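# Remove slotted finished part, lay it flat, blanks stay

## Task

Lift the finished part, recognisable by its milled slot, out of the fixture and set it down lying flat on the table, while both blanks remain clamped in their current places.

## Robot and tools

Robot: a two-armed robot standing on the floor at the near edge of a table, with left_arm (the robot's own left, on the +y side) and right_arm. Each arm ends in a parallel two-finger gripper. The fingers point along the gripper's +z axis and open and close along its y axis. Joint ranges (rad), base to gripper: waist -2.880 to 2.880, shoulder 0.000 to 3.142, elbow 0.000 to 3.019 (straight at 2.964), wrist pitch -1.693 to 1.571, wrist yaw -1.571 to 1.571, wrist roll -2.094 to 2.094.

World frame (used in results): origin at table-top height (z = 0) above the centre of the robot's foot; +x points forward over the table, +y to the robot's left, +z up. The table top starts near x = +0.15 m and may be slightly rotated. end_effector_position (metres) is the point between the finger pads, roughly 1 cm behind the tips; end_effector_quat_wxyz is its orientation. Both can be off by a few centimetres, more at long reach.

Command frame: every motion offset is expressed along the axes of that arm's own current Hand target, not the world axes.

execute_actions(actions, cameras): actions is a list of actions; each action is a list of up to 15 rows; each row is applied for one 1/30 s control step, and if fewer than 15 rows are given the last one is repeated to fill 15 steps. Every row holds 14 numbers in [-1, 1]: left_arm dx, dy, dz, rx, ry, rz, opening, then the same seven for right_arm. The six pose numbers are an offset from the Hand target as it was when that action began (all rows of one action count from that same start, not from each other); each new action restarts from the current Hand target, so repeating an offset keeps moving. Scale: 1.0 = 0.6 m or 180 degrees; rx, ry, rz form one rotation vector. Opening is absolute: +1 fully open (0.094 m), -1 closed. Sending all six pose zeros re-commands the present Hand target. An empty actions list just returns state and images. cameras picks images: omitted/null/["all"] gives all, [] gives none; an unknown name invalidates the call.

move(target, speed, blend, opening_speed, blocking, cameras): target is one 14-number row (same layout and scale as above) or a list of up to 15 such rows; every row is an offset from the Hand targets at the move's start, not from the previous row. Paths are straight, end together, take at least 0.5 s and are cut off after 10 s. speed: m/s, 0.002 to 4.3, default 0.25 (rotation up to twice that in rad/s); one value or one per target. blend: corner rounding in metres for lists, default 0. opening_speed: rate of opening change per second on the -1..+1 scale, minimum 0.2; use a low value when closing on fragile things. blocking=false returns after about 0.5 s while the move continues. Moves do not avoid obstacles or the other arm. Avoid paths passing near an arm's own base (its shoulder posture may flip). The result adds a move: line giving the ending (done, off_target, moving, held, fault) and limits (paced = pose was clipped, held = steps withheld). done means at rest within 10 mm and 2 degrees; it says nothing about contact.

wait(seconds 0 to 10): lets time pass with the last commands held; a running move continues. stop(): brakes a running move. zoom_image(camera, region [x0,y0,x1,y1] in pixels, at most 504x504): closer look at one of cam_head_left, cam_head_right, cam_left_wrist, cam_right_wrist (all 672x504), only from the latest images. finished_scene(scene): ends the current scene (give its integer number); irreversible.

Results: Hand target is the last commanded pose after clipping (orientation is clipped to within 40 degrees of measured each step). The gripper often rests a centimetre or more short due to friction and weight; resend the missing distance as an offset. grip_measured is the measured opening on the command scale; with nothing held it may read up to about 2.7 mm wide; on a firmly held hard part it reads a little below the part's width. It tracks the command until the force limit, so it shows no clear touch. grip_effort_nm is gripper motor effort (negative = closing), not pad force. Joint torques include gravity and carry offsets; torques 3 and 4 wrap at ±28 N m. A joint velocity list reading within noise means that arm is still. Step readings list positions for action calls only. MOTOR HOT appears near 85 °C; at 100 °C the arm loses power and falls for 30 s or more. Camera calibration (intrinsics and world-to-camera transforms) is supplied and may be off by a few mm or degrees.

Avoid: dropping the part or releasing it while moving, fast impacts, pressing hard into the fixture or table, knocking or unclamping the blanks, contact between the two arms or closing one gripper on the other's fingers, and anything ending up off the table. To release a push, command the target back past the gripper; to let go, command an opening well above grip_measured. Loose objects may occasionally be nudged by outside disturbances.

Each tool is called after "Emit:" as name([rows], argument=value, ...), one row to a line, values as JSON.

## Session

Emit:
execute_actions(actions=[])

Scene clock: 0.00 s.
left_arm: end_effector_position=(+0.5230, +0.6795, +0.2709) grip_measured=+1.000 grip_effort_nm=n/a end_effector_quat_wxyz=(+0.177, -0.789, +0.462, +0.364) | right_arm: end_effector_position=(+0.5975, -0.3484, +0.3225) grip_measured=+1.000 grip_effort_nm=n/a end_effector_quat_wxyz=(+0.333, +0.416, +0.749, -0.394)
Joint positions: left_arm=[-1.29 1.669 1.092 -0.199 -0.606 -1.628 0.094] | right_arm=[2.076 1.892 0.76 1.411 1.391 0.136 0.094]
Joint velocities: within noise
Joint torques (N m): no reading
Heat: left arm: hottest shoulder 27 °C; right arm: hottest shoulder 27 °C.
Hand target: left_arm +0.5260, +0.6812, +0.2725; -0.180, +0.789, -0.462, -0.362 | right_arm +0.5947, -0.3489, +0.3224; +0.332, +0.414, +0.749, -0.395
Tool commands: left_gripper/opening=+1.0 right_gripper/opening=+1.0

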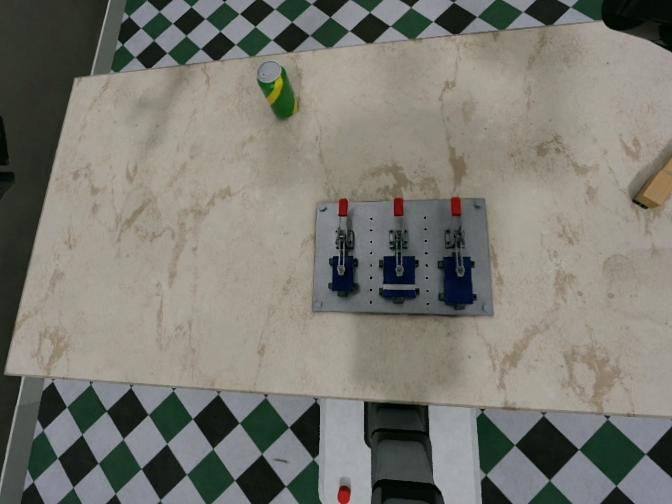

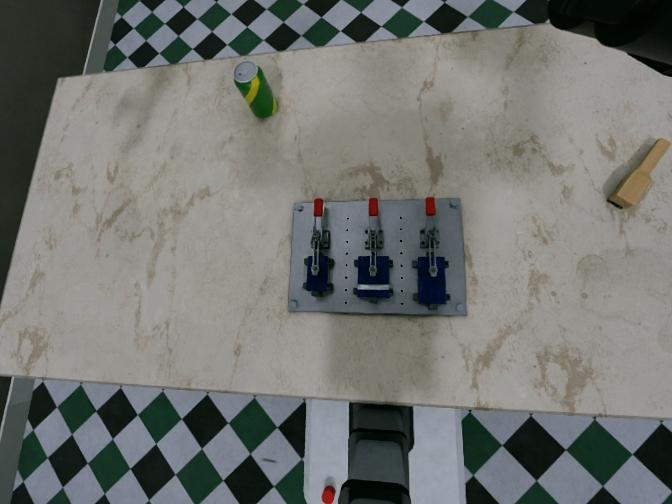

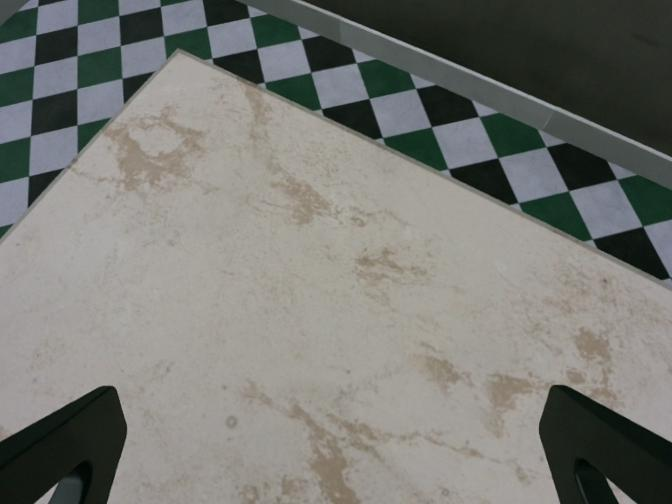

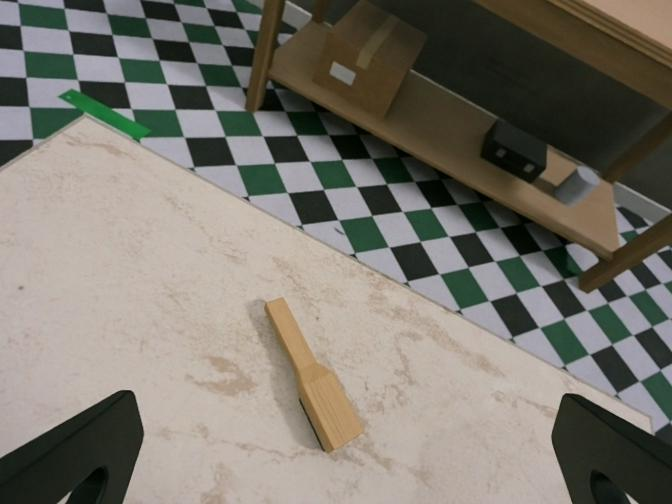

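Emit:
zoom_image(camera="cam_head_left", region=[300, 180, 510, 330])

Emit:
zoom_image(camera="cam_head_right", region=[280, 180, 480, 330])

Scaled by 2.400.

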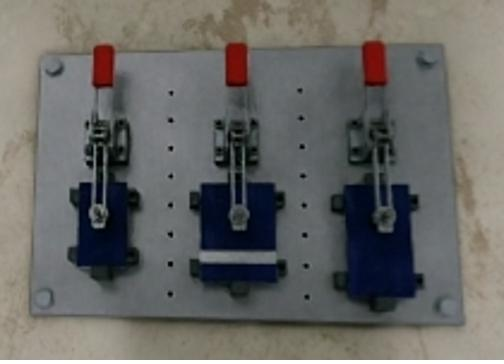

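Scaled by 2.520.

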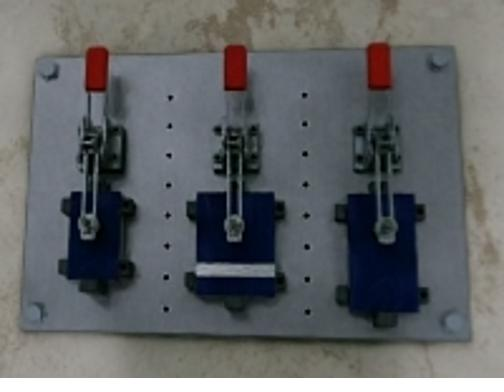

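Emit:
move(target=[0,0,0,0,0,0,1, 0.168,0.041,-0.25,-0.137,0.115,-0.144,1], speed=0.2)

Scene clock: 85.57 s.
left_arm: end_effector_position=(+0.5230, +0.6795, +0.2709) grip_measured=+1.000 grip_effort_nm=-0.007 end_effector_quat_wxyz=(+0.177, -0.789, +0.462, +0.364) | right_arm: end_effector_position=(+0.5407, -0.1801, +0.2967) grip_measured=+1.000 grip_effort_nm=0.056 end_effector_quat_wxyz=(+0.174, +0.216, +0.935, -0.221)
Joint positions: left_arm=[-1.29 1.669 1.092 -0.199 -0.606 -1.628 0.094] | right_arm=[2.347 1.845 0.716 0.568 1.138 0.486 0.094]
Joint velocities: within noise
Joint torques (N m): left_arm=[3.43 -18.9 0.94 0.21 -0.63 0] | right_arm=[4.66 -11.87 -1.28 0.35 0.3 0.09]
Heat: left arm: hottest shoulder 30 °C; right arm: hottest shoulder 29 °C.
Hand target: left_arm +0.5260, +0.6812, +0.2725; -0.180, +0.789, -0.462, -0.362 | right_arm +0.5470, -0.1741, +0.3015; +0.178, +0.222, +0.935, -0.212
Off the commanded pose: left_arm 0.004 m, 0 deg | right_arm 0.010 m, 1 deg.
move: done
camera_calibration:
cam_right_wrist: T_world_to_cam=[[-0.483435, -0.80829, 0.336092, 0.0185632], [-0.861746, 0.506931, -0.020385, 0.601358], [-0.153898, -0.29948, -0.941609, 0.398159], [0, 0, 0, 1]] pos_world=[0.588468, -0.170602, 0.380929]

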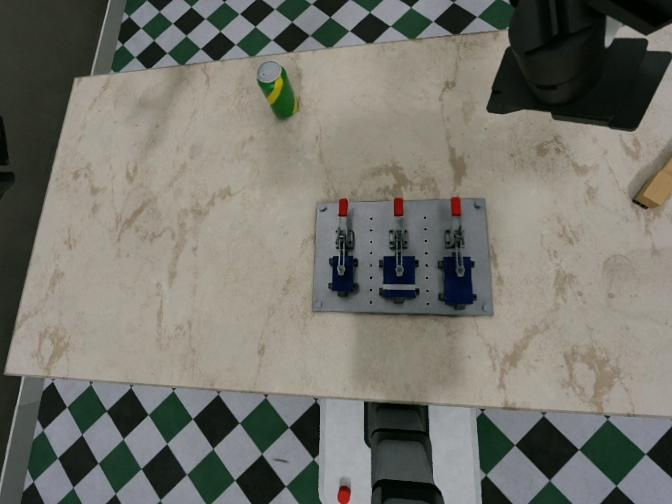

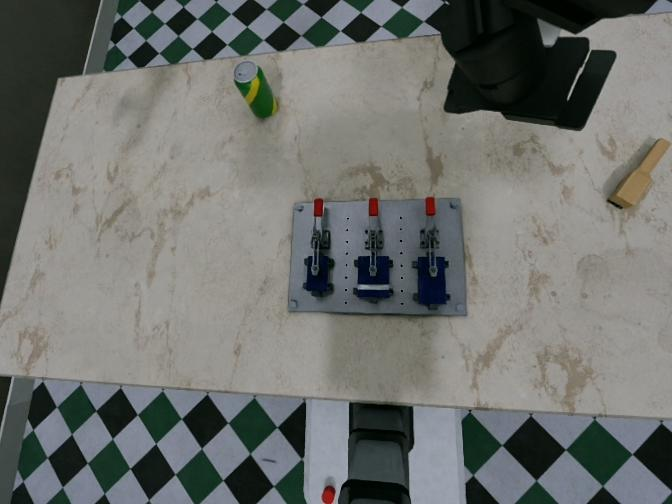

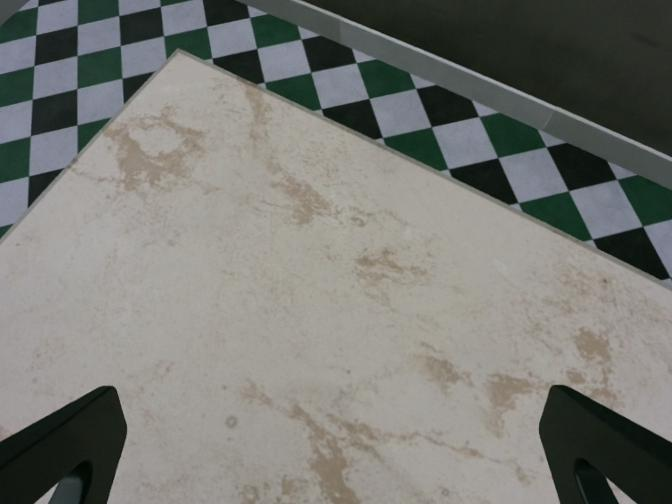

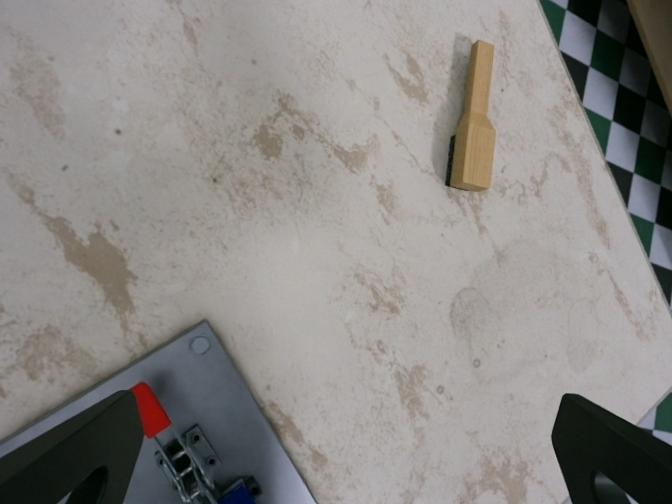

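Emit:
move(target=[0,0,0,0,0,0,1, 0.180,0.208,-0.126,-0.138,0.1157,-0.1443,1], speed=0.2, cameras=["cam_head_left","cam_head_right","cam_right_wrist"])

Scene clock: 111.30 s.
left_arm: end_effector_position=(+0.5230, +0.6795, +0.2709) grip_measured=+1.000 grip_effort_nm=-0.002 end_effector_quat_wxyz=(+0.177, -0.789, +0.462, +0.364) | right_arm: end_effector_position=(+0.5097, -0.0084, +0.2802) grip_measured=+1.000 grip_effort_nm=0.056 end_effector_quat_wxyz=(-0.008, -0.019, -1.000, +0.004)
Joint positions: left_arm=[-1.29 1.669 1.092 -0.199 -0.606 -1.628 0.094] | right_arm=[2.512 1.925 0.92 0.103 0.709 0.423 0.094]
Joint velocities: within noise
Joint torques (N m): left_arm=[3.37 -18.9 0.92 0.23 -0.63 0] | right_arm=[7.18 -9.88 0.25 -0.01 -0.01 -0.21]
Heat: left arm: hottest shoulder 31 °C; right arm: hottest shoulder 29 °C.
Hand target: left_arm +0.5260, +0.6812, +0.2725; -0.180, +0.789, -0.462, -0.362 | right_arm +0.4996, -0.0002, +0.2796; +0.000, +0.000, +1.000, +0.000
Off the commanded pose: left_arm 0.004 m, 0 deg | right_arm 0.013 m, 2 deg.
move: off_target (right_arm)
camera_calibration:
cam_right_wrist: T_world_to_cam=[[-0.0413858, -0.999129, 0.00532723, 0.0136475], [-0.909269, 0.0398726, 0.414295, 0.385711], [-0.414146, 0.0123021, -0.910127, 0.5558], [0, 0, 0, 1]] pos_world=[0.581462, -0.00858122, 0.345978]
Images, in order (width x height): cam_head_left 672x504, cam_head_right 672x504, cam_right_wrist 672x504.

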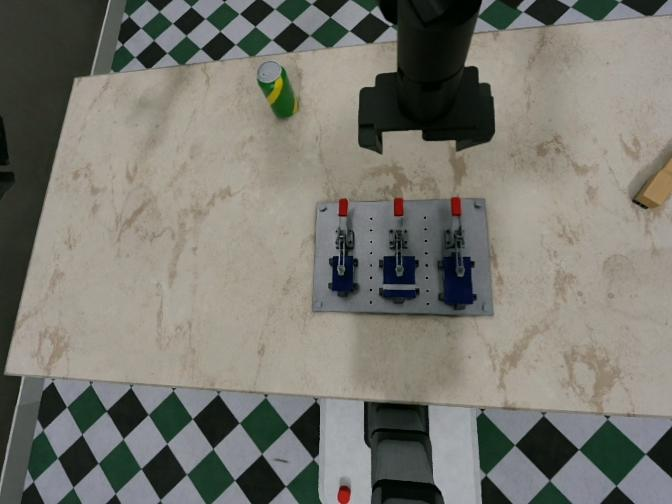

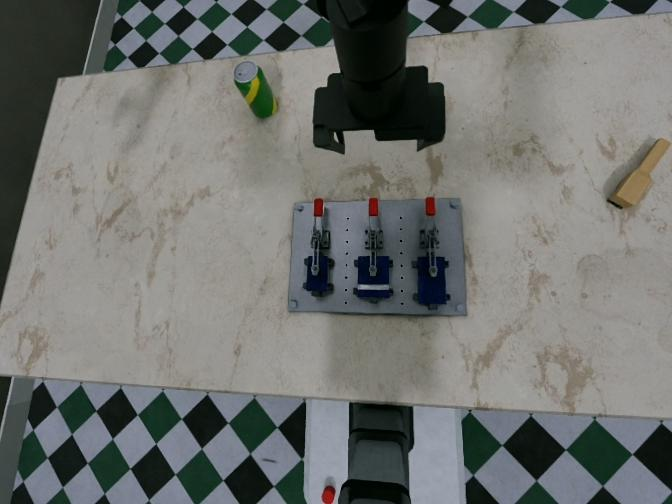

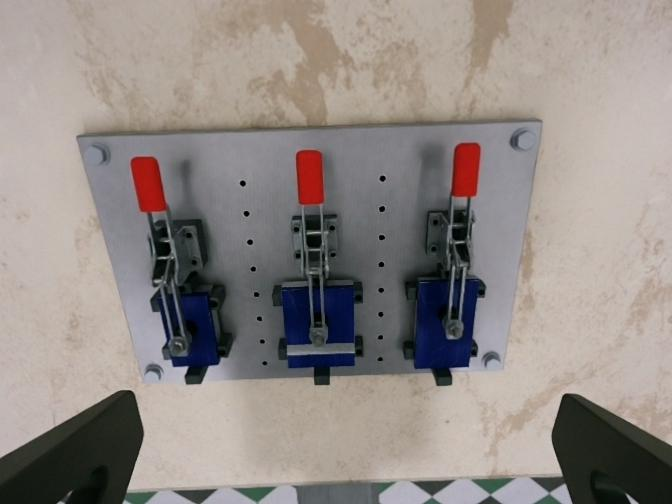

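Emit:
zoom_image(camera="cam_right_wrist", region=[230, 130, 430, 400])

Emit:
zoom_image(camera="cam_right_wrist", region=[380, 120, 560, 400])

Scaled by 1.867.

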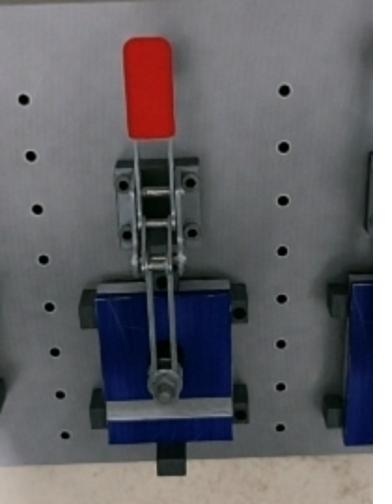

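Scaled by 1.800.

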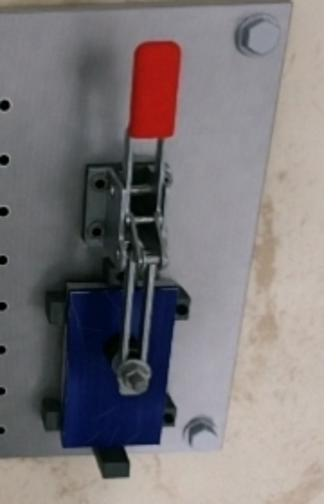

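Emit:
move(target=[0,0,0,0,0,0,1, 0.05,0,0,0,0,0.25,1], speed=0.25, cameras=["cam_right_wrist"])

Scene clock: 233.50 s.
left_arm: end_effector_position=(+0.5230, +0.6795, +0.2709) grip_measured=+1.000 grip_effort_nm=-0.002 end_effector_quat_wxyz=(+0.177, -0.789, +0.462, +0.364) | right_arm: end_effector_position=(+0.4817, -0.0064, +0.2786) grip_measured=+1.000 grip_effort_nm=0.056 end_effector_quat_wxyz=(+0.004, +0.387, +0.922, -0.001)
Joint positions: left_arm=[-1.29 1.669 1.092 -0.199 -0.606 -1.628 0.094] | right_arm=[2.53 1.958 0.883 0.152 0.714 1.205 0.094]
Joint velocities: within noise
Joint torques (N m): left_arm=[3.43 -18.96 0.92 0.17 -0.63 0] | right_arm=[7.36 -9.41 -1.18 0.72 0.24 0.07]
Heat: left arm: hottest shoulder 31 °C; right arm: hottest shoulder 28 °C.
Hand target: left_arm +0.5260, +0.6812, +0.2725; -0.180, +0.789, -0.462, -0.362 | right_arm +0.4699, -0.0002, +0.2796; +0.000, +0.383, +0.924, +0.000
Off the commanded pose: left_arm 0.004 m, 0 deg | right_arm 0.014 m, 1 deg.
move: off_target (right_arm)
camera_calibration:
cam_right_wrist: T_world_to_cam=[[-0.716447, -0.697637, -0.00230474, 0.343789], [-0.633539, 0.649231, 0.420864, 0.230111], [-0.292114, 0.302987, -0.907121, 0.484977], [0, 0, 0, 1]] pos_world=[0.53376, -0.0564971, 0.34388]
Images, in order (width x height): cam_right_wrist 672x504.

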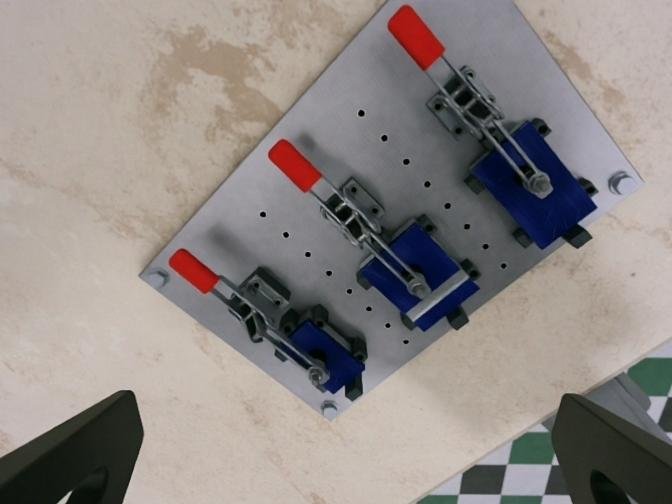

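Emit:
move(target=[0,0,0,0,0,0,1, -0.079,-0.2205,0.1117,-0.0546,0.1318,0.246,1], speed=0.25, cameras=["cam_right_wrist","cam_head_left"])

Scene clock: 253.07 s.
left_arm: end_effector_position=(+0.5230, +0.6795, +0.2709) grip_measured=+1.000 grip_effort_nm=-0.007 end_effector_quat_wxyz=(+0.177, -0.789, +0.462, +0.364) | right_arm: end_effector_position=(+0.4293, -0.1195, +0.2112) grip_measured=+1.000 grip_effort_nm=0.056 end_effector_quat_wxyz=(-0.143, +0.684, +0.695, +0.167)
Joint positions: left_arm=[-1.29 1.669 1.092 -0.199 -0.606 -1.628 0.094] | right_arm=[2.061 2.052 0.633 0.739 -0.06 1.563 0.094]
Joint velocities: within noise
Joint torques (N m): left_arm=[3.37 -18.96 0.92 0.2 -0.62 0] | right_arm=[1.14 -8.06 -7.82 1.05 -0.26 0.05]
Heat: left arm: hottest shoulder 31 °C; right arm: hottest shoulder 28 °C.
Hand target: left_arm +0.5260, +0.6812, +0.2725; -0.180, +0.789, -0.462, -0.362 | right_arm +0.4097, -0.1272, +0.2127; -0.153, +0.691, +0.690, +0.153
Off the commanded pose: left_arm 0.004 m, 0 deg | right_arm 0.021 m, 2 deg.
move: off_target (right_arm)
camera_calibration:
cam_right_wrist: T_world_to_cam=[[-0.99934, -0.00293483, -0.03621, 0.438771], [-0.0298998, 0.632581, 0.773917, -0.0370183], [0.0206344, 0.774489, -0.632251, 0.306816], [0, 0, 0, 1]] pos_world=[0.431044, -0.212921, 0.238522]
Images, in order (width x height): cam_head_left 672x504, cam_right_wrist 672x504.

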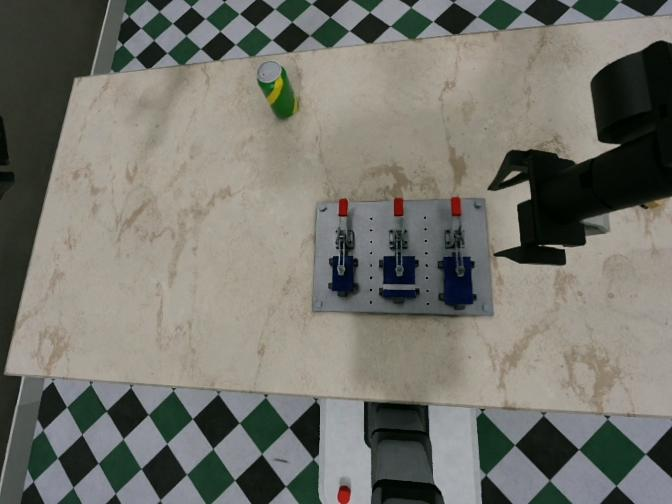

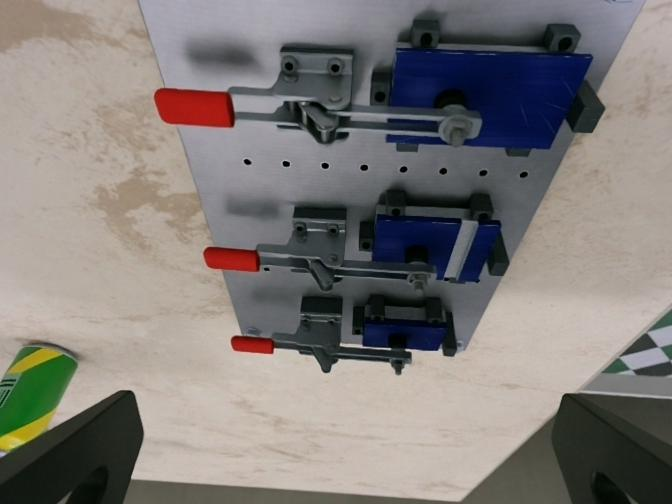

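Emit:
zoom_image(camera="cam_right_wrist", region=[190, 170, 540, 390])

Emit:
zoom_image(camera="cam_right_wrist", region=[350, 170, 530, 300])

Emit:
zoom_image(camera="cam_right_wrist", region=[140, 10, 640, 180])

Scaled by 1.440.

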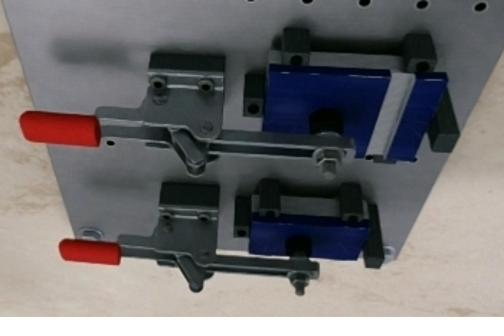

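Scaled by 2.800.

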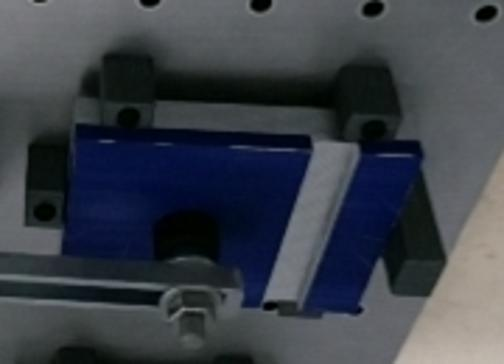

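Scaled by 1.008.

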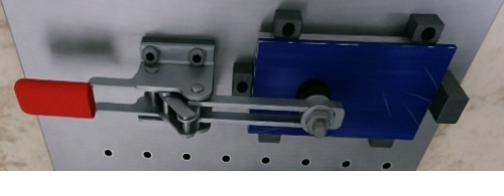

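Emit:
zoom_image(camera="cam_right_wrist", region=[360, 180, 460, 255])

Emit:
zoom_image(camera="cam_right_wrist", region=[430, 180, 530, 300])

Emit:
zoom_image(camera="cam_right_wrist", region=[190, 190, 440, 310])

Scaled by 5.040.

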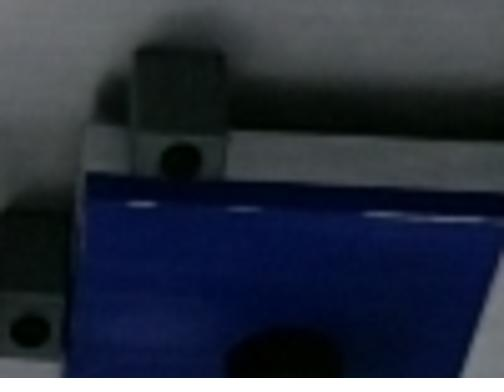

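Scaled by 4.200.

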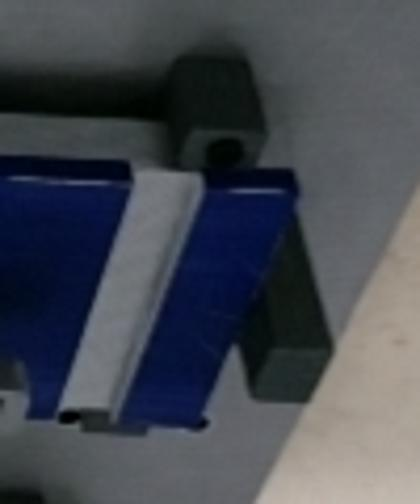

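Scaled by 2.016.

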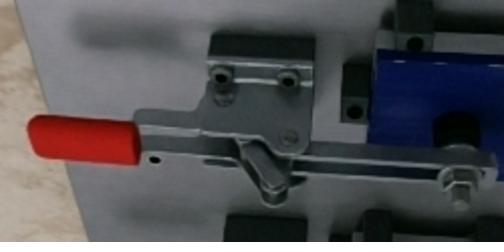

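Emit:
move(target=[0,0,0,0,0,0,1, 0.173,0.167,0.1777,0.1089,-0.1089,-0.4917,0.1], speed=0.25, cameras=["cam_right_wrist","cam_head_left"])

Scene clock: 385.50 s.
left_arm: end_effector_position=(+0.5230, +0.6795, +0.2709) grip_measured=+1.000 grip_effort_nm=-0.002 end_effector_quat_wxyz=(+0.177, -0.789, +0.462, +0.364) | right_arm: end_effector_position=(+0.5224, +0.0032, +0.1609) grip_measured=+0.103 grip_effort_nm=-0.100 end_effector_quat_wxyz=(-0.008, -0.017, -1.000, +0.001)
Joint positions: left_arm=[-1.29 1.669 1.092 -0.199 -0.606 -1.628 0.094] | right_arm=[2.378 2.192 1.156 0.217 0.617 0.29 0.052]
Joint velocities: within noise
Joint torques (N m): left_arm=[3.43 -18.96 0.94 0.2 -0.63 0] | right_arm=[7.71 -10.7 -0.64 0.09 0.2 -0.22]
Heat: left arm: hottest shoulder 32 °C; right arm: hottest shoulder 28 °C.
Hand target: left_arm +0.5260, +0.6812, +0.2725; -0.180, +0.789, -0.462, -0.362 | right_arm +0.5102, +0.0118, +0.1600; +0.000, +0.000, +1.000, +0.000
Off the commanded pose: left_arm 0.004 m, 0 deg | right_arm 0.015 m, 2 deg.
move: off_target (right_arm)
camera_calibration:
cam_right_wrist: T_world_to_cam=[[-0.0390155, -0.999239, 0.000310759, 0.0260148], [-0.909603, 0.0356444, 0.413948, 0.446511], [-0.413643, 0.0158677, -0.910301, 0.452072], [0, 0, 0, 1]] pos_world=[0.594159, 0.00290598, 0.226682]
Images, in order (width x height): cam_head_left 672x504, cam_right_wrist 672x504.

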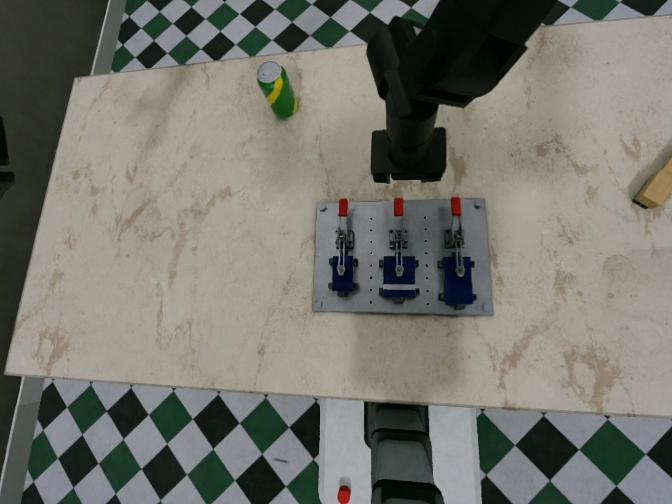

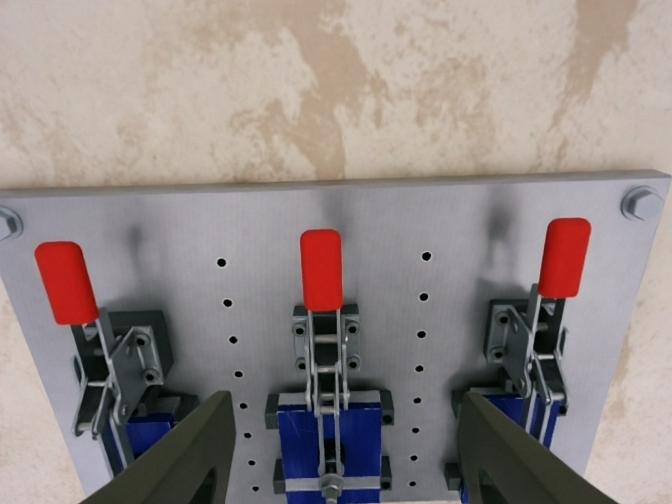

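Emit:
move(target=[0,0,0,0,0,0,1, 0.0167,0.0133,0.125,0,0,0,0.1], speed=0.15, cameras=["cam_right_wrist","cam_head_left"])

Scene clock: 396.07 s.
left_arm: end_effector_position=(+0.5230, +0.6795, +0.2709) grip_measured=+1.000 grip_effort_nm=-0.007 end_effector_quat_wxyz=(+0.177, -0.789, +0.462, +0.364) | right_arm: end_effector_position=(+0.5038, +0.0275, +0.0939) grip_measured=+0.103 grip_effort_nm=-0.095 end_effector_quat_wxyz=(-0.002, -0.001, -1.000, -0.004)
Joint positions: left_arm=[-1.29 1.669 1.092 -0.199 -0.606 -1.628 0.094] | right_arm=[2.348 2.378 1.325 0.238 0.583 0.236 0.052]
Joint velocities: within noise
Joint torques (N m): left_arm=[3.49 -18.9 0.95 0.2 -0.62 -0.01] | right_arm=[6.3 -11.05 -0.98 0.98 -0.03 -0.21]
Heat: left arm: hottest shoulder 32 °C; right arm: hottest shoulder 28 °C.
Hand target: left_arm +0.5260, +0.6812, +0.2725; -0.180, +0.789, -0.462, -0.362 | right_arm +0.4999, +0.0197, +0.0850; +0.000, +0.000, +1.000, +0.000
Off the commanded pose: left_arm 0.004 m, 0 deg | right_arm 0.012 m, 1 deg.
move: off_target (right_arm)
camera_calibration:
cam_right_wrist: T_world_to_cam=[[-0.00539725, -0.999932, -0.0103637, 0.0336451], [-0.905215, 0.00048161, 0.424954, 0.454161], [-0.42492, 0.0116749, -0.905156, 0.388255], [0, 0, 0, 1]] pos_world=[0.576272, 0.0288912, 0.158783]
Images, in order (width x height): cam_head_left 672x504, cam_right_wrist 672x504.

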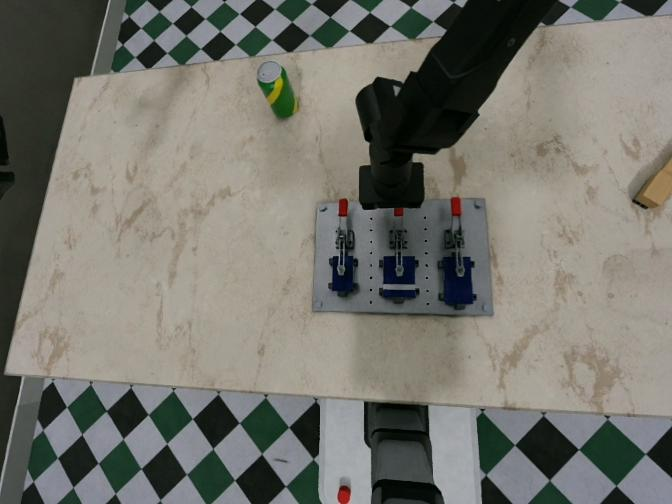

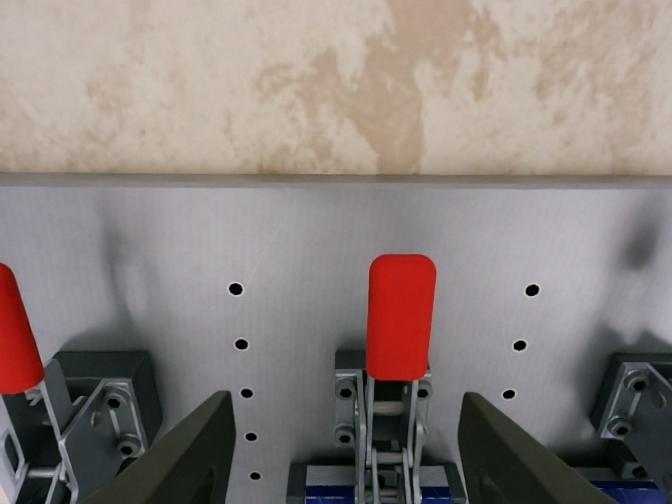

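Emit:
move(target=[0,0,0,0,0,0,1, -0.0177,-0.0215,0.0383,0,0,0,0.1], speed=0.1, cameras=["cam_right_wrist"])

Scene clock: 412.17 s.
left_arm: end_effector_position=(+0.5230, +0.6795, +0.2709) grip_measured=+1.000 grip_effort_nm=-0.002 end_effector_quat_wxyz=(+0.177, -0.789, +0.462, +0.364) | right_arm: end_effector_position=(+0.5182, +0.0143, +0.0722) grip_measured=+0.103 grip_effort_nm=-0.095 end_effector_quat_wxyz=(-0.005, -0.003, -1.000, -0.005)
Joint positions: left_arm=[-1.29 1.669 1.092 -0.199 -0.606 -1.628 0.094] | right_arm=[2.306 2.397 1.37 0.238 0.553 0.201 0.052]
Joint velocities: within noise
Joint torques (N m): left_arm=[3.37 -18.96 0.92 0.2 -0.63 0] | right_arm=[6.07 -10.7 -0.8 0.83 -0.03 -0.22]
Heat: left arm: hottest shoulder 32 °C; right arm: hottest shoulder 28 °C.
Hand target: left_arm +0.5260, +0.6812, +0.2725; -0.180, +0.789, -0.462, -0.362 | right_arm +0.5105, +0.0069, +0.0620; +0.000, +0.000, +1.000, +0.000
Off the commanded pose: left_arm 0.004 m, 0 deg | right_arm 0.015 m, 1 deg.
move: off_target (right_arm)
camera_calibration:
cam_right_wrist: T_world_to_cam=[[-0.00978472, -0.999889, -0.011234, 0.0227052], [-0.907386, 0.00415757, 0.420278, 0.477748], [-0.420184, 0.0143059, -0.907326, 0.372542], [0, 0, 0, 1]] pos_world=[0.59026, 0.0153868, 0.137485]
Images, in order (width x height): cam_right_wrist 672x504.

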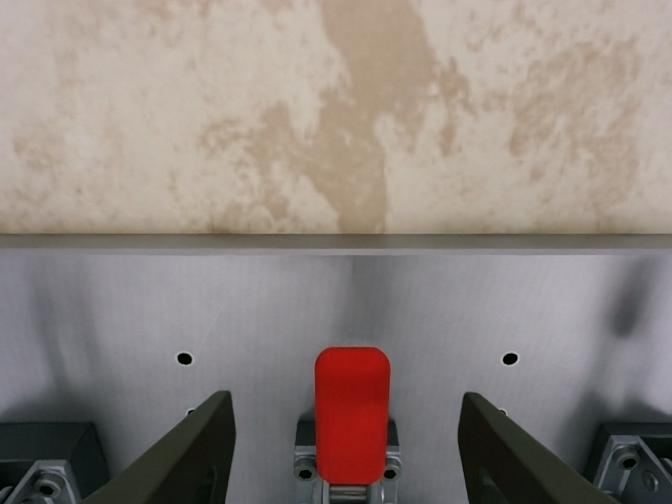

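Emit:
move(target=[0,0,0,0,0,0,1, 0.0067,-0.002,0.025,0,0,0,0.1], speed=0.1, cameras=["cam_right_wrist"])

Scene clock: 427.20 s.
left_arm: end_effector_position=(+0.5230, +0.6795, +0.2709) grip_measured=+1.000 grip_effort_nm=-0.002 end_effector_quat_wxyz=(+0.177, -0.789, +0.462, +0.364) | right_arm: end_effector_position=(+0.5127, +0.0162, +0.0580) grip_measured=+0.103 grip_effort_nm=-0.095 end_effector_quat_wxyz=(-0.003, +0.000, -1.000, -0.006)
Joint positions: left_arm=[-1.29 1.669 1.092 -0.199 -0.606 -1.628 0.094] | right_arm=[2.296 2.434 1.402 0.243 0.544 0.189 0.052]
Joint velocities: within noise
Joint torques (N m): left_arm=[3.55 -18.9 0.94 0.21 -0.62 0] | right_arm=[5.77 -10.64 -1.02 0.99 -0.04 -0.21]
Heat: left arm: hottest shoulder 32 °C; right arm: hottest shoulder 28 °C.
Hand target: left_arm +0.5260, +0.6812, +0.2725; -0.180, +0.789, -0.462, -0.362 | right_arm +0.5068, +0.0058, +0.0470; +0.000, +0.000, +1.000, +0.000
Off the commanded pose: left_arm 0.004 m, 0 deg | right_arm 0.016 m, 1 deg.
move: off_target (right_arm)
camera_calibration:
cam_right_wrist: T_world_to_cam=[[-0.00404579, -0.999898, -0.0137313, 0.0215393], [-0.906205, -0.00213995, 0.422833, 0.478139], [-0.422819, 0.0141541, -0.906104, 0.358748], [0, 0, 0, 1]] pos_world=[0.585065, 0.0174825, 0.123186]
Images, in order (width x height): cam_right_wrist 672x504.

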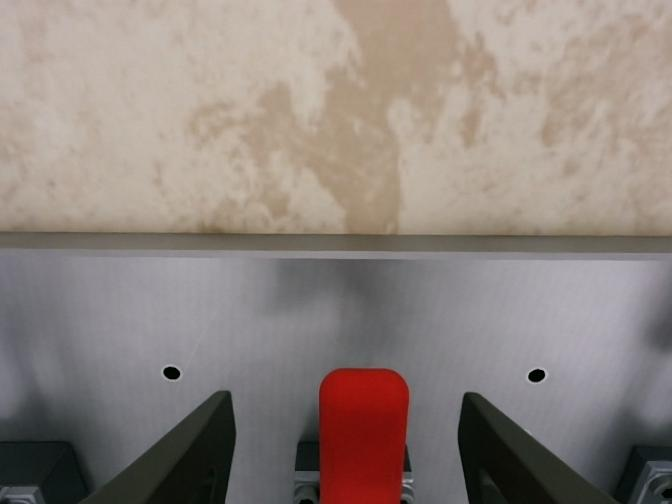

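Emit:
move(target=[0,0,0,0,0,0,1, 0.0,-0.01,0.0133,0,0,0,0.1], speed=0.1, cameras=["cam_right_wrist"])

Scene clock: 441.57 s.
left_arm: end_effector_position=(+0.5230, +0.6795, +0.2709) grip_measured=+1.000 grip_effort_nm=-0.002 end_effector_quat_wxyz=(+0.177, -0.789, +0.462, +0.364) | right_arm: end_effector_position=(+0.5136, +0.0093, +0.0501) grip_measured=+0.103 grip_effort_nm=-0.095 end_effector_quat_wxyz=(-0.003, -0.001, -1.000, -0.005)
Joint positions: left_arm=[-1.29 1.669 1.092 -0.199 -0.606 -1.628 0.094] | right_arm=[2.28 2.442 1.411 0.251 0.533 0.177 0.052]
Joint velocities: within noise
Joint torques (N m): left_arm=[3.43 -18.96 0.92 0.2 -0.63 0] | right_arm=[5.42 -10.58 -1.09 0.98 -0.01 -0.21]
Heat: left arm: hottest shoulder 32 °C; right arm: hottest shoulder 28 °C.
Hand target: left_arm +0.5260, +0.6812, +0.2725; -0.180, +0.789, -0.462, -0.362 | right_arm +0.5065, -0.0004, +0.0389; +0.000, +0.000, +1.000, +0.000
Off the commanded pose: left_arm 0.004 m, 0 deg | right_arm 0.016 m, 1 deg.
move: off_target (right_arm)
camera_calibration:
cam_right_wrist: T_world_to_cam=[[-0.00591699, -0.999904, -0.0125476, 0.0153976], [-0.906414, 0.0000632455, 0.42239, 0.482431], [-0.422349, 0.0138726, -0.906327, 0.351822], [0, 0, 0, 1]] pos_world=[0.585965, 0.0104849, 0.115285]
Images, in order (width x height): cam_right_wrist 672x504.

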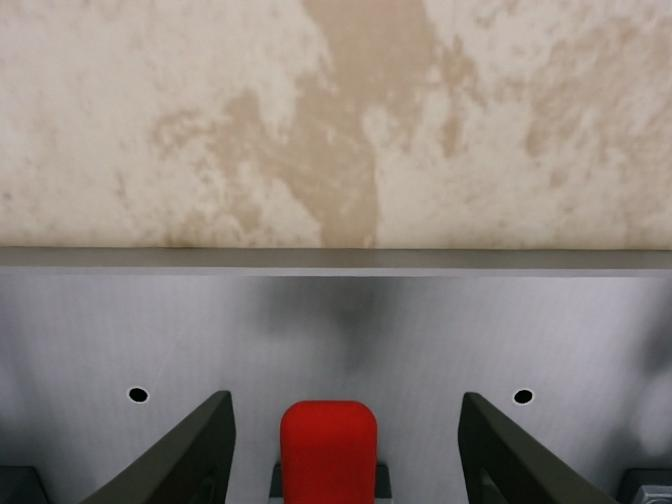

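Emit:
move(target=[0,0,0,0,0,0,1, 0.0,0.007,0.0,0,0,0,-0.3], speed=0.1, opening_speed=0.6, cameras=["cam_right_wrist"])

Scene clock: 449.67 s.
left_arm: end_effector_position=(+0.5230, +0.6795, +0.2709) grip_measured=+1.000 grip_effort_nm=0.002 end_effector_quat_wxyz=(+0.177, -0.789, +0.462, +0.364) | right_arm: end_effector_position=(+0.5160, +0.0108, +0.0484) grip_measured=-0.296 grip_effort_nm=-0.105 end_effector_quat_wxyz=(-0.006, -0.001, -1.000, -0.006)
Joint positions: left_arm=[-1.29 1.669 1.092 -0.199 -0.606 -1.628 0.094] | right_arm=[2.28 2.447 1.42 0.251 0.533 0.175 0.033]
Joint velocities: within noise
Joint torques (N m): left_arm=[3.43 -18.96 0.92 0.2 -0.62 0] | right_arm=[6.01 -10.52 -1.03 0.72 0.11 -0.15]
Heat: left arm: hottest shoulder 32 °C; right arm: hottest shoulder 28 °C.
Hand target: left_arm +0.5260, +0.6812, +0.2725; -0.180, +0.789, -0.462, -0.362 | right_arm +0.5065, +0.0038, +0.0390; +0.000, +0.000, +1.000, +0.000
Off the commanded pose: left_arm 0.004 m, 0 deg | right_arm 0.015 m, 1 deg.
move: off_target (right_arm)
camera_calibration:
cam_right_wrist: T_world_to_cam=[[-0.00626168, -0.999886, -0.0137094, 0.0172231], [-0.908259, -0.0000488899, 0.418407, 0.486363], [-0.418361, 0.0150716, -0.908156, 0.349224], [0, 0, 0, 1]] pos_world=[0.587953, 0.0119816, 0.113888]
Images, in order (width x height): cam_right_wrist 672x504.

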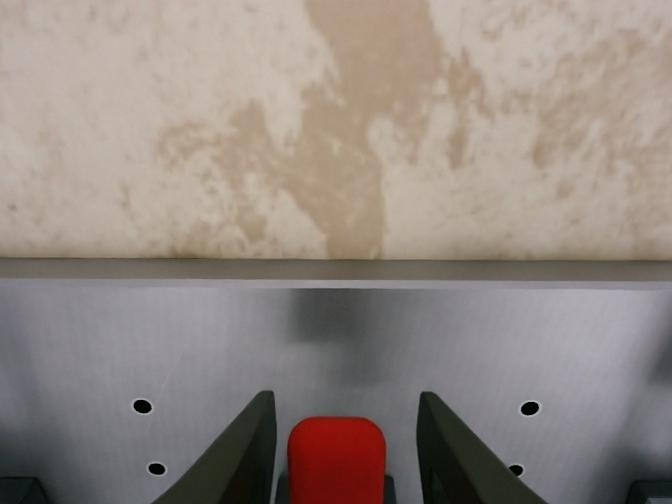

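Emit:
move(target=[0,0,0,0,0,0,1, 0.0,0.004,0.0,0,0,0,-0.75], speed=0.1, opening_speed=0.3, cameras=["cam_right_wrist"])

Scene clock: 461.03 s.
left_arm: end_effector_position=(+0.5230, +0.6795, +0.2709) grip_measured=+1.000 grip_effort_nm=-0.012 end_effector_quat_wxyz=(+0.177, -0.789, +0.462, +0.364) | right_arm: end_effector_position=(+0.5170, +0.0123, +0.0470) grip_measured=-0.635 grip_effort_nm=-0.965 end_effector_quat_wxyz=(-0.006, -0.002, -1.000, -0.008)
Joint positions: left_arm=[-1.29 1.669 1.092 -0.199 -0.606 -1.628 0.094] | right_arm=[2.28 2.45 1.426 0.251 0.53 0.175 0.017]
Joint velocities: within noise
Joint torques (N m): left_arm=[3.43 -18.9 0.94 0.21 -0.63 0] | right_arm=[6.42 -10.58 -1.1 0.58 0.27 -0.11]
Heat: left arm: hottest shoulder 32 °C; right arm: hottest shoulder 28 °C.
Hand target: left_arm +0.5260, +0.6812, +0.2725; -0.180, +0.789, -0.462, -0.362 | right_arm +0.5066, +0.0062, +0.0390; +0.000, +0.000, +1.000, +0.000
Off the commanded pose: left_arm 0.004 m, 0 deg | right_arm 0.015 m, 1 deg.
move: off_target (right_arm)
camera_calibration:
cam_right_wrist: T_world_to_cam=[[-0.00762766, -0.999829, -0.0168231, 0.0195557], [-0.909027, -0.000077064, 0.416737, 0.488359], [-0.416667, 0.0184714, -0.908871, 0.347441], [0, 0, 0, 1]] pos_world=[0.588848, 0.0131723, 0.11259]
Images, in order (width x height): cam_right_wrist 672x504.

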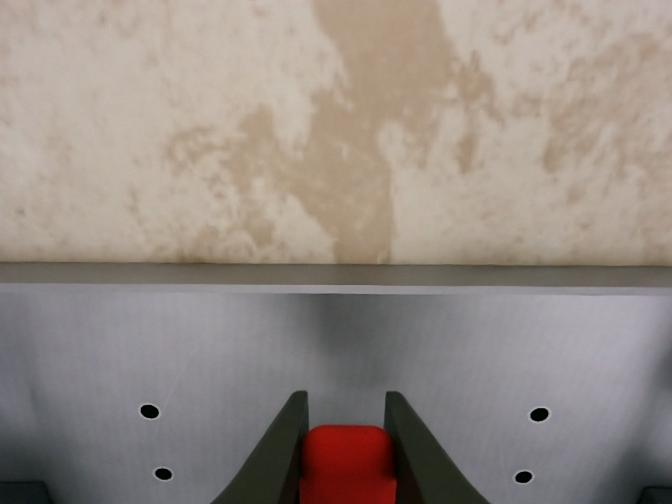

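Emit:
move([
  [0,0,0,0,0,0,1, 0.0093,0,-0.0617,0,0.044,0,-0.75],
  [0,0,0,0,0,0,1, 0.03,0,-0.0967,0,0.1,0,-0.75],
], speed=0.08, blend=0.01, cameras=["cam_right_wrist","cam_head_left"])

Scene clock: 492.73 s.
left_arm: end_effector_position=(+0.5230, +0.6795, +0.2709) grip_measured=+1.000 grip_effort_nm=-0.007 end_effector_quat_wxyz=(+0.177, -0.789, +0.462, +0.364) | right_arm: end_effector_position=(+0.4909, +0.0119, +0.0771) grip_measured=-0.656 grip_effort_nm=-0.984 end_effector_quat_wxyz=(+0.137, -0.009, -0.990, -0.009)
Joint positions: left_arm=[-1.29 1.669 1.092 -0.199 -0.606 -1.628 0.094] | right_arm=[2.293 2.379 1.46 -0.175 0.46 0.354 0.016]
Joint velocities: within noise
Joint torques (N m): left_arm=[3.43 -18.96 0.94 0.21 -0.62 0.01] | right_arm=[7.94 -15.62 -3.59 -2.7 0.38 0.1]
Heat: left arm: hottest shoulder 32 °C; right arm: hottest shoulder 28 °C.
Hand target: left_arm +0.5260, +0.6812, +0.2725; -0.180, +0.789, -0.462, -0.362 | right_arm +0.4885, +0.0062, +0.0970; -0.156, +0.000, +0.988, +0.000
Off the commanded pose: left_arm 0.004 m, 0 deg | right_arm 0.021 m, 3 deg.
move: off_target (right_arm)
camera_calibration:
cam_right_wrist: T_world_to_cam=[[-0.0249793, -0.999573, -0.0151605, 0.0278122], [-0.753233, 0.008848, 0.657694, 0.357038], [-0.657279, 0.0278481, -0.753132, 0.46997], [0, 0, 0, 1]] pos_world=[0.578529, 0.0115535, 0.119549]
Images, in order (width x height): cam_head_left 672x504, cam_right_wrist 672x504.

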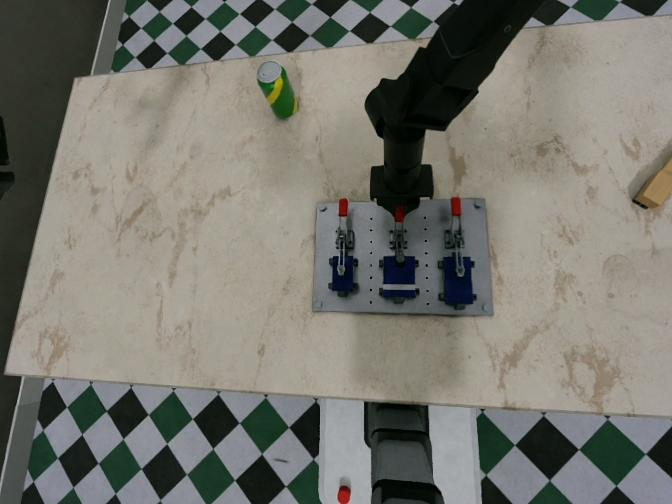

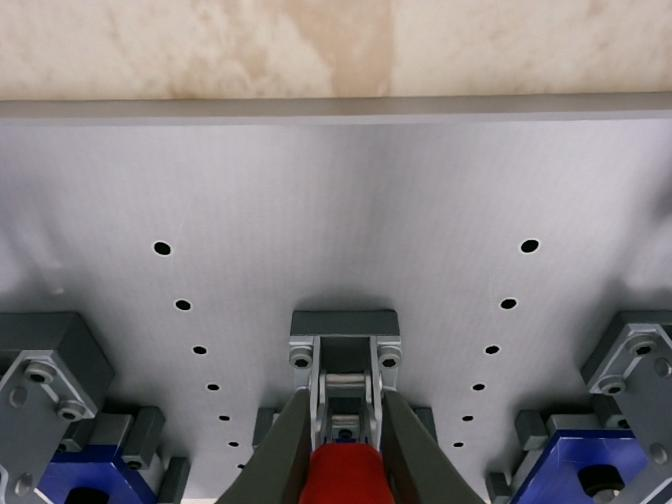

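Emit:
zoom_image(camera="cam_head_left", region=[330, 150, 480, 310])

Scaled by 3.150.

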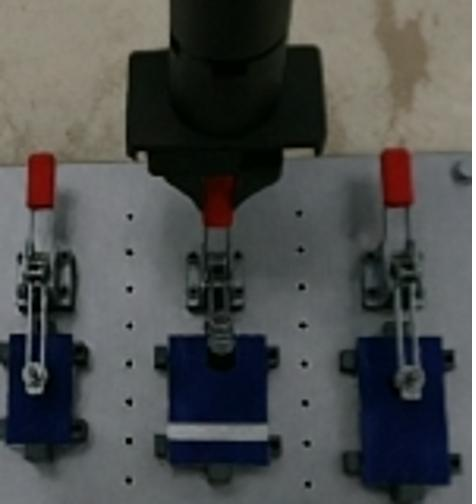

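Emit:
move(target=[0,0,0,0,0,0,1, 0.0309,0,0.0048,0,0.0667,0,-0.75], speed=0.08, cameras=["cam_right_wrist","cam_head_left"])

Emit:
zoom_image(camera="cam_head_left", region=[330, 150, 480, 310])

Scene clock: 527.27 s.
left_arm: end_effector_position=(+0.5230, +0.6795, +0.2709) grip_measured=+1.000 grip_effort_nm=-0.002 end_effector_quat_wxyz=(+0.177, -0.789, +0.462, +0.364) | right_arm: end_effector_position=(+0.4870, +0.0133, +0.0789) grip_measured=-0.656 grip_effort_nm=-0.974 end_effector_quat_wxyz=(+0.220, -0.014, -0.975, -0.010)
Joint positions: left_arm=[-1.29 1.669 1.092 -0.199 -0.606 -1.628 0.094] | right_arm=[2.28 2.397 1.572 -0.433 0.388 0.424 0.016]
Joint velocities: within noise
Joint torques (N m): left_arm=[3.49 -18.96 0.92 0.21 -0.63 0] | right_arm=[7.88 -14.92 -3.03 -4.12 -0.19 0.14]
Heat: left arm: hottest shoulder 32 °C; right arm: hottest shoulder 28 °C.
Hand target: left_arm +0.5260, +0.6812, +0.2725; -0.180, +0.789, -0.462, -0.362 | right_arm +0.4701, +0.0062, +0.1000; -0.259, +0.000, +0.966, +0.000
Off the commanded pose: left_arm 0.004 m, 0 deg | right_arm 0.028 m, 5 deg.
move: off_target (right_arm)
camera_calibration:
cam_right_wrist: T_world_to_cam=[[-0.0370737, -0.999223, -0.0133768, 0.0349591], [-0.63175, 0.0130636, 0.775062, 0.284377], [-0.774285, 0.0371852, -0.631743, 0.515953], [0, 0, 0, 1]] pos_world=[0.580446, 0.0120311, 0.106007]
Images, in order (width x height): cam_head_left 672x504, cam_right_wrist 672x504.

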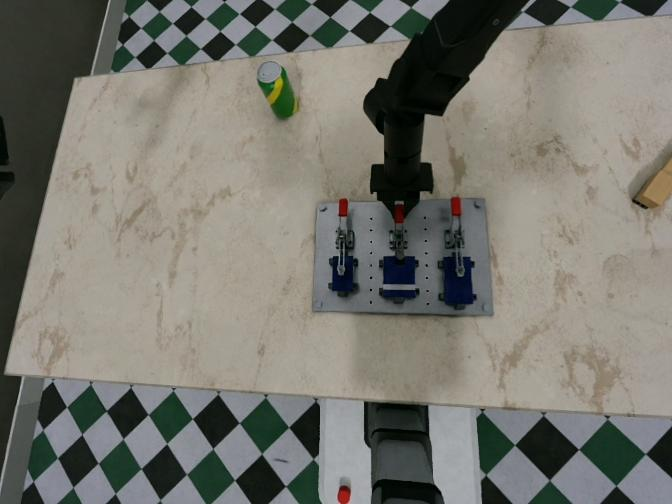

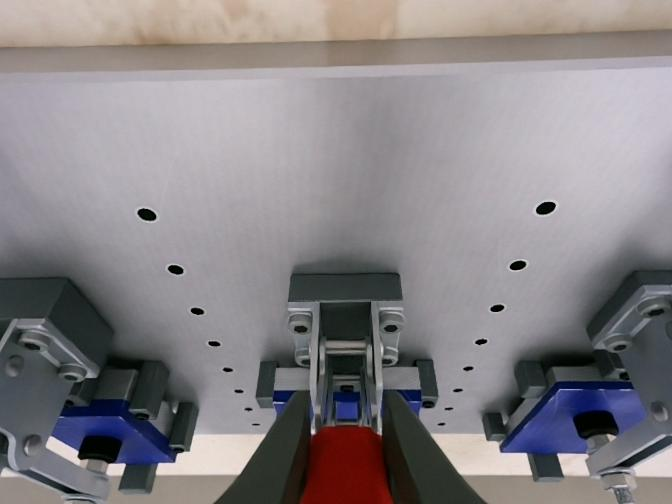

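Scaled by 3.150.

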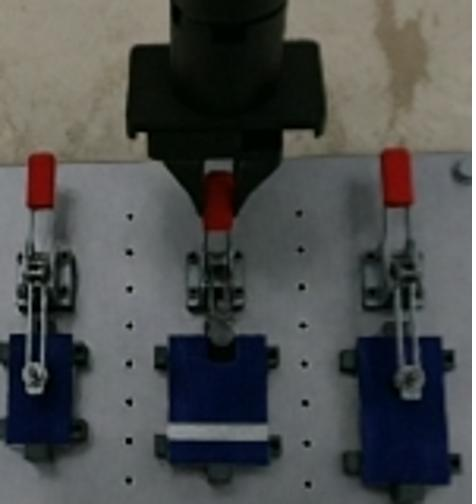

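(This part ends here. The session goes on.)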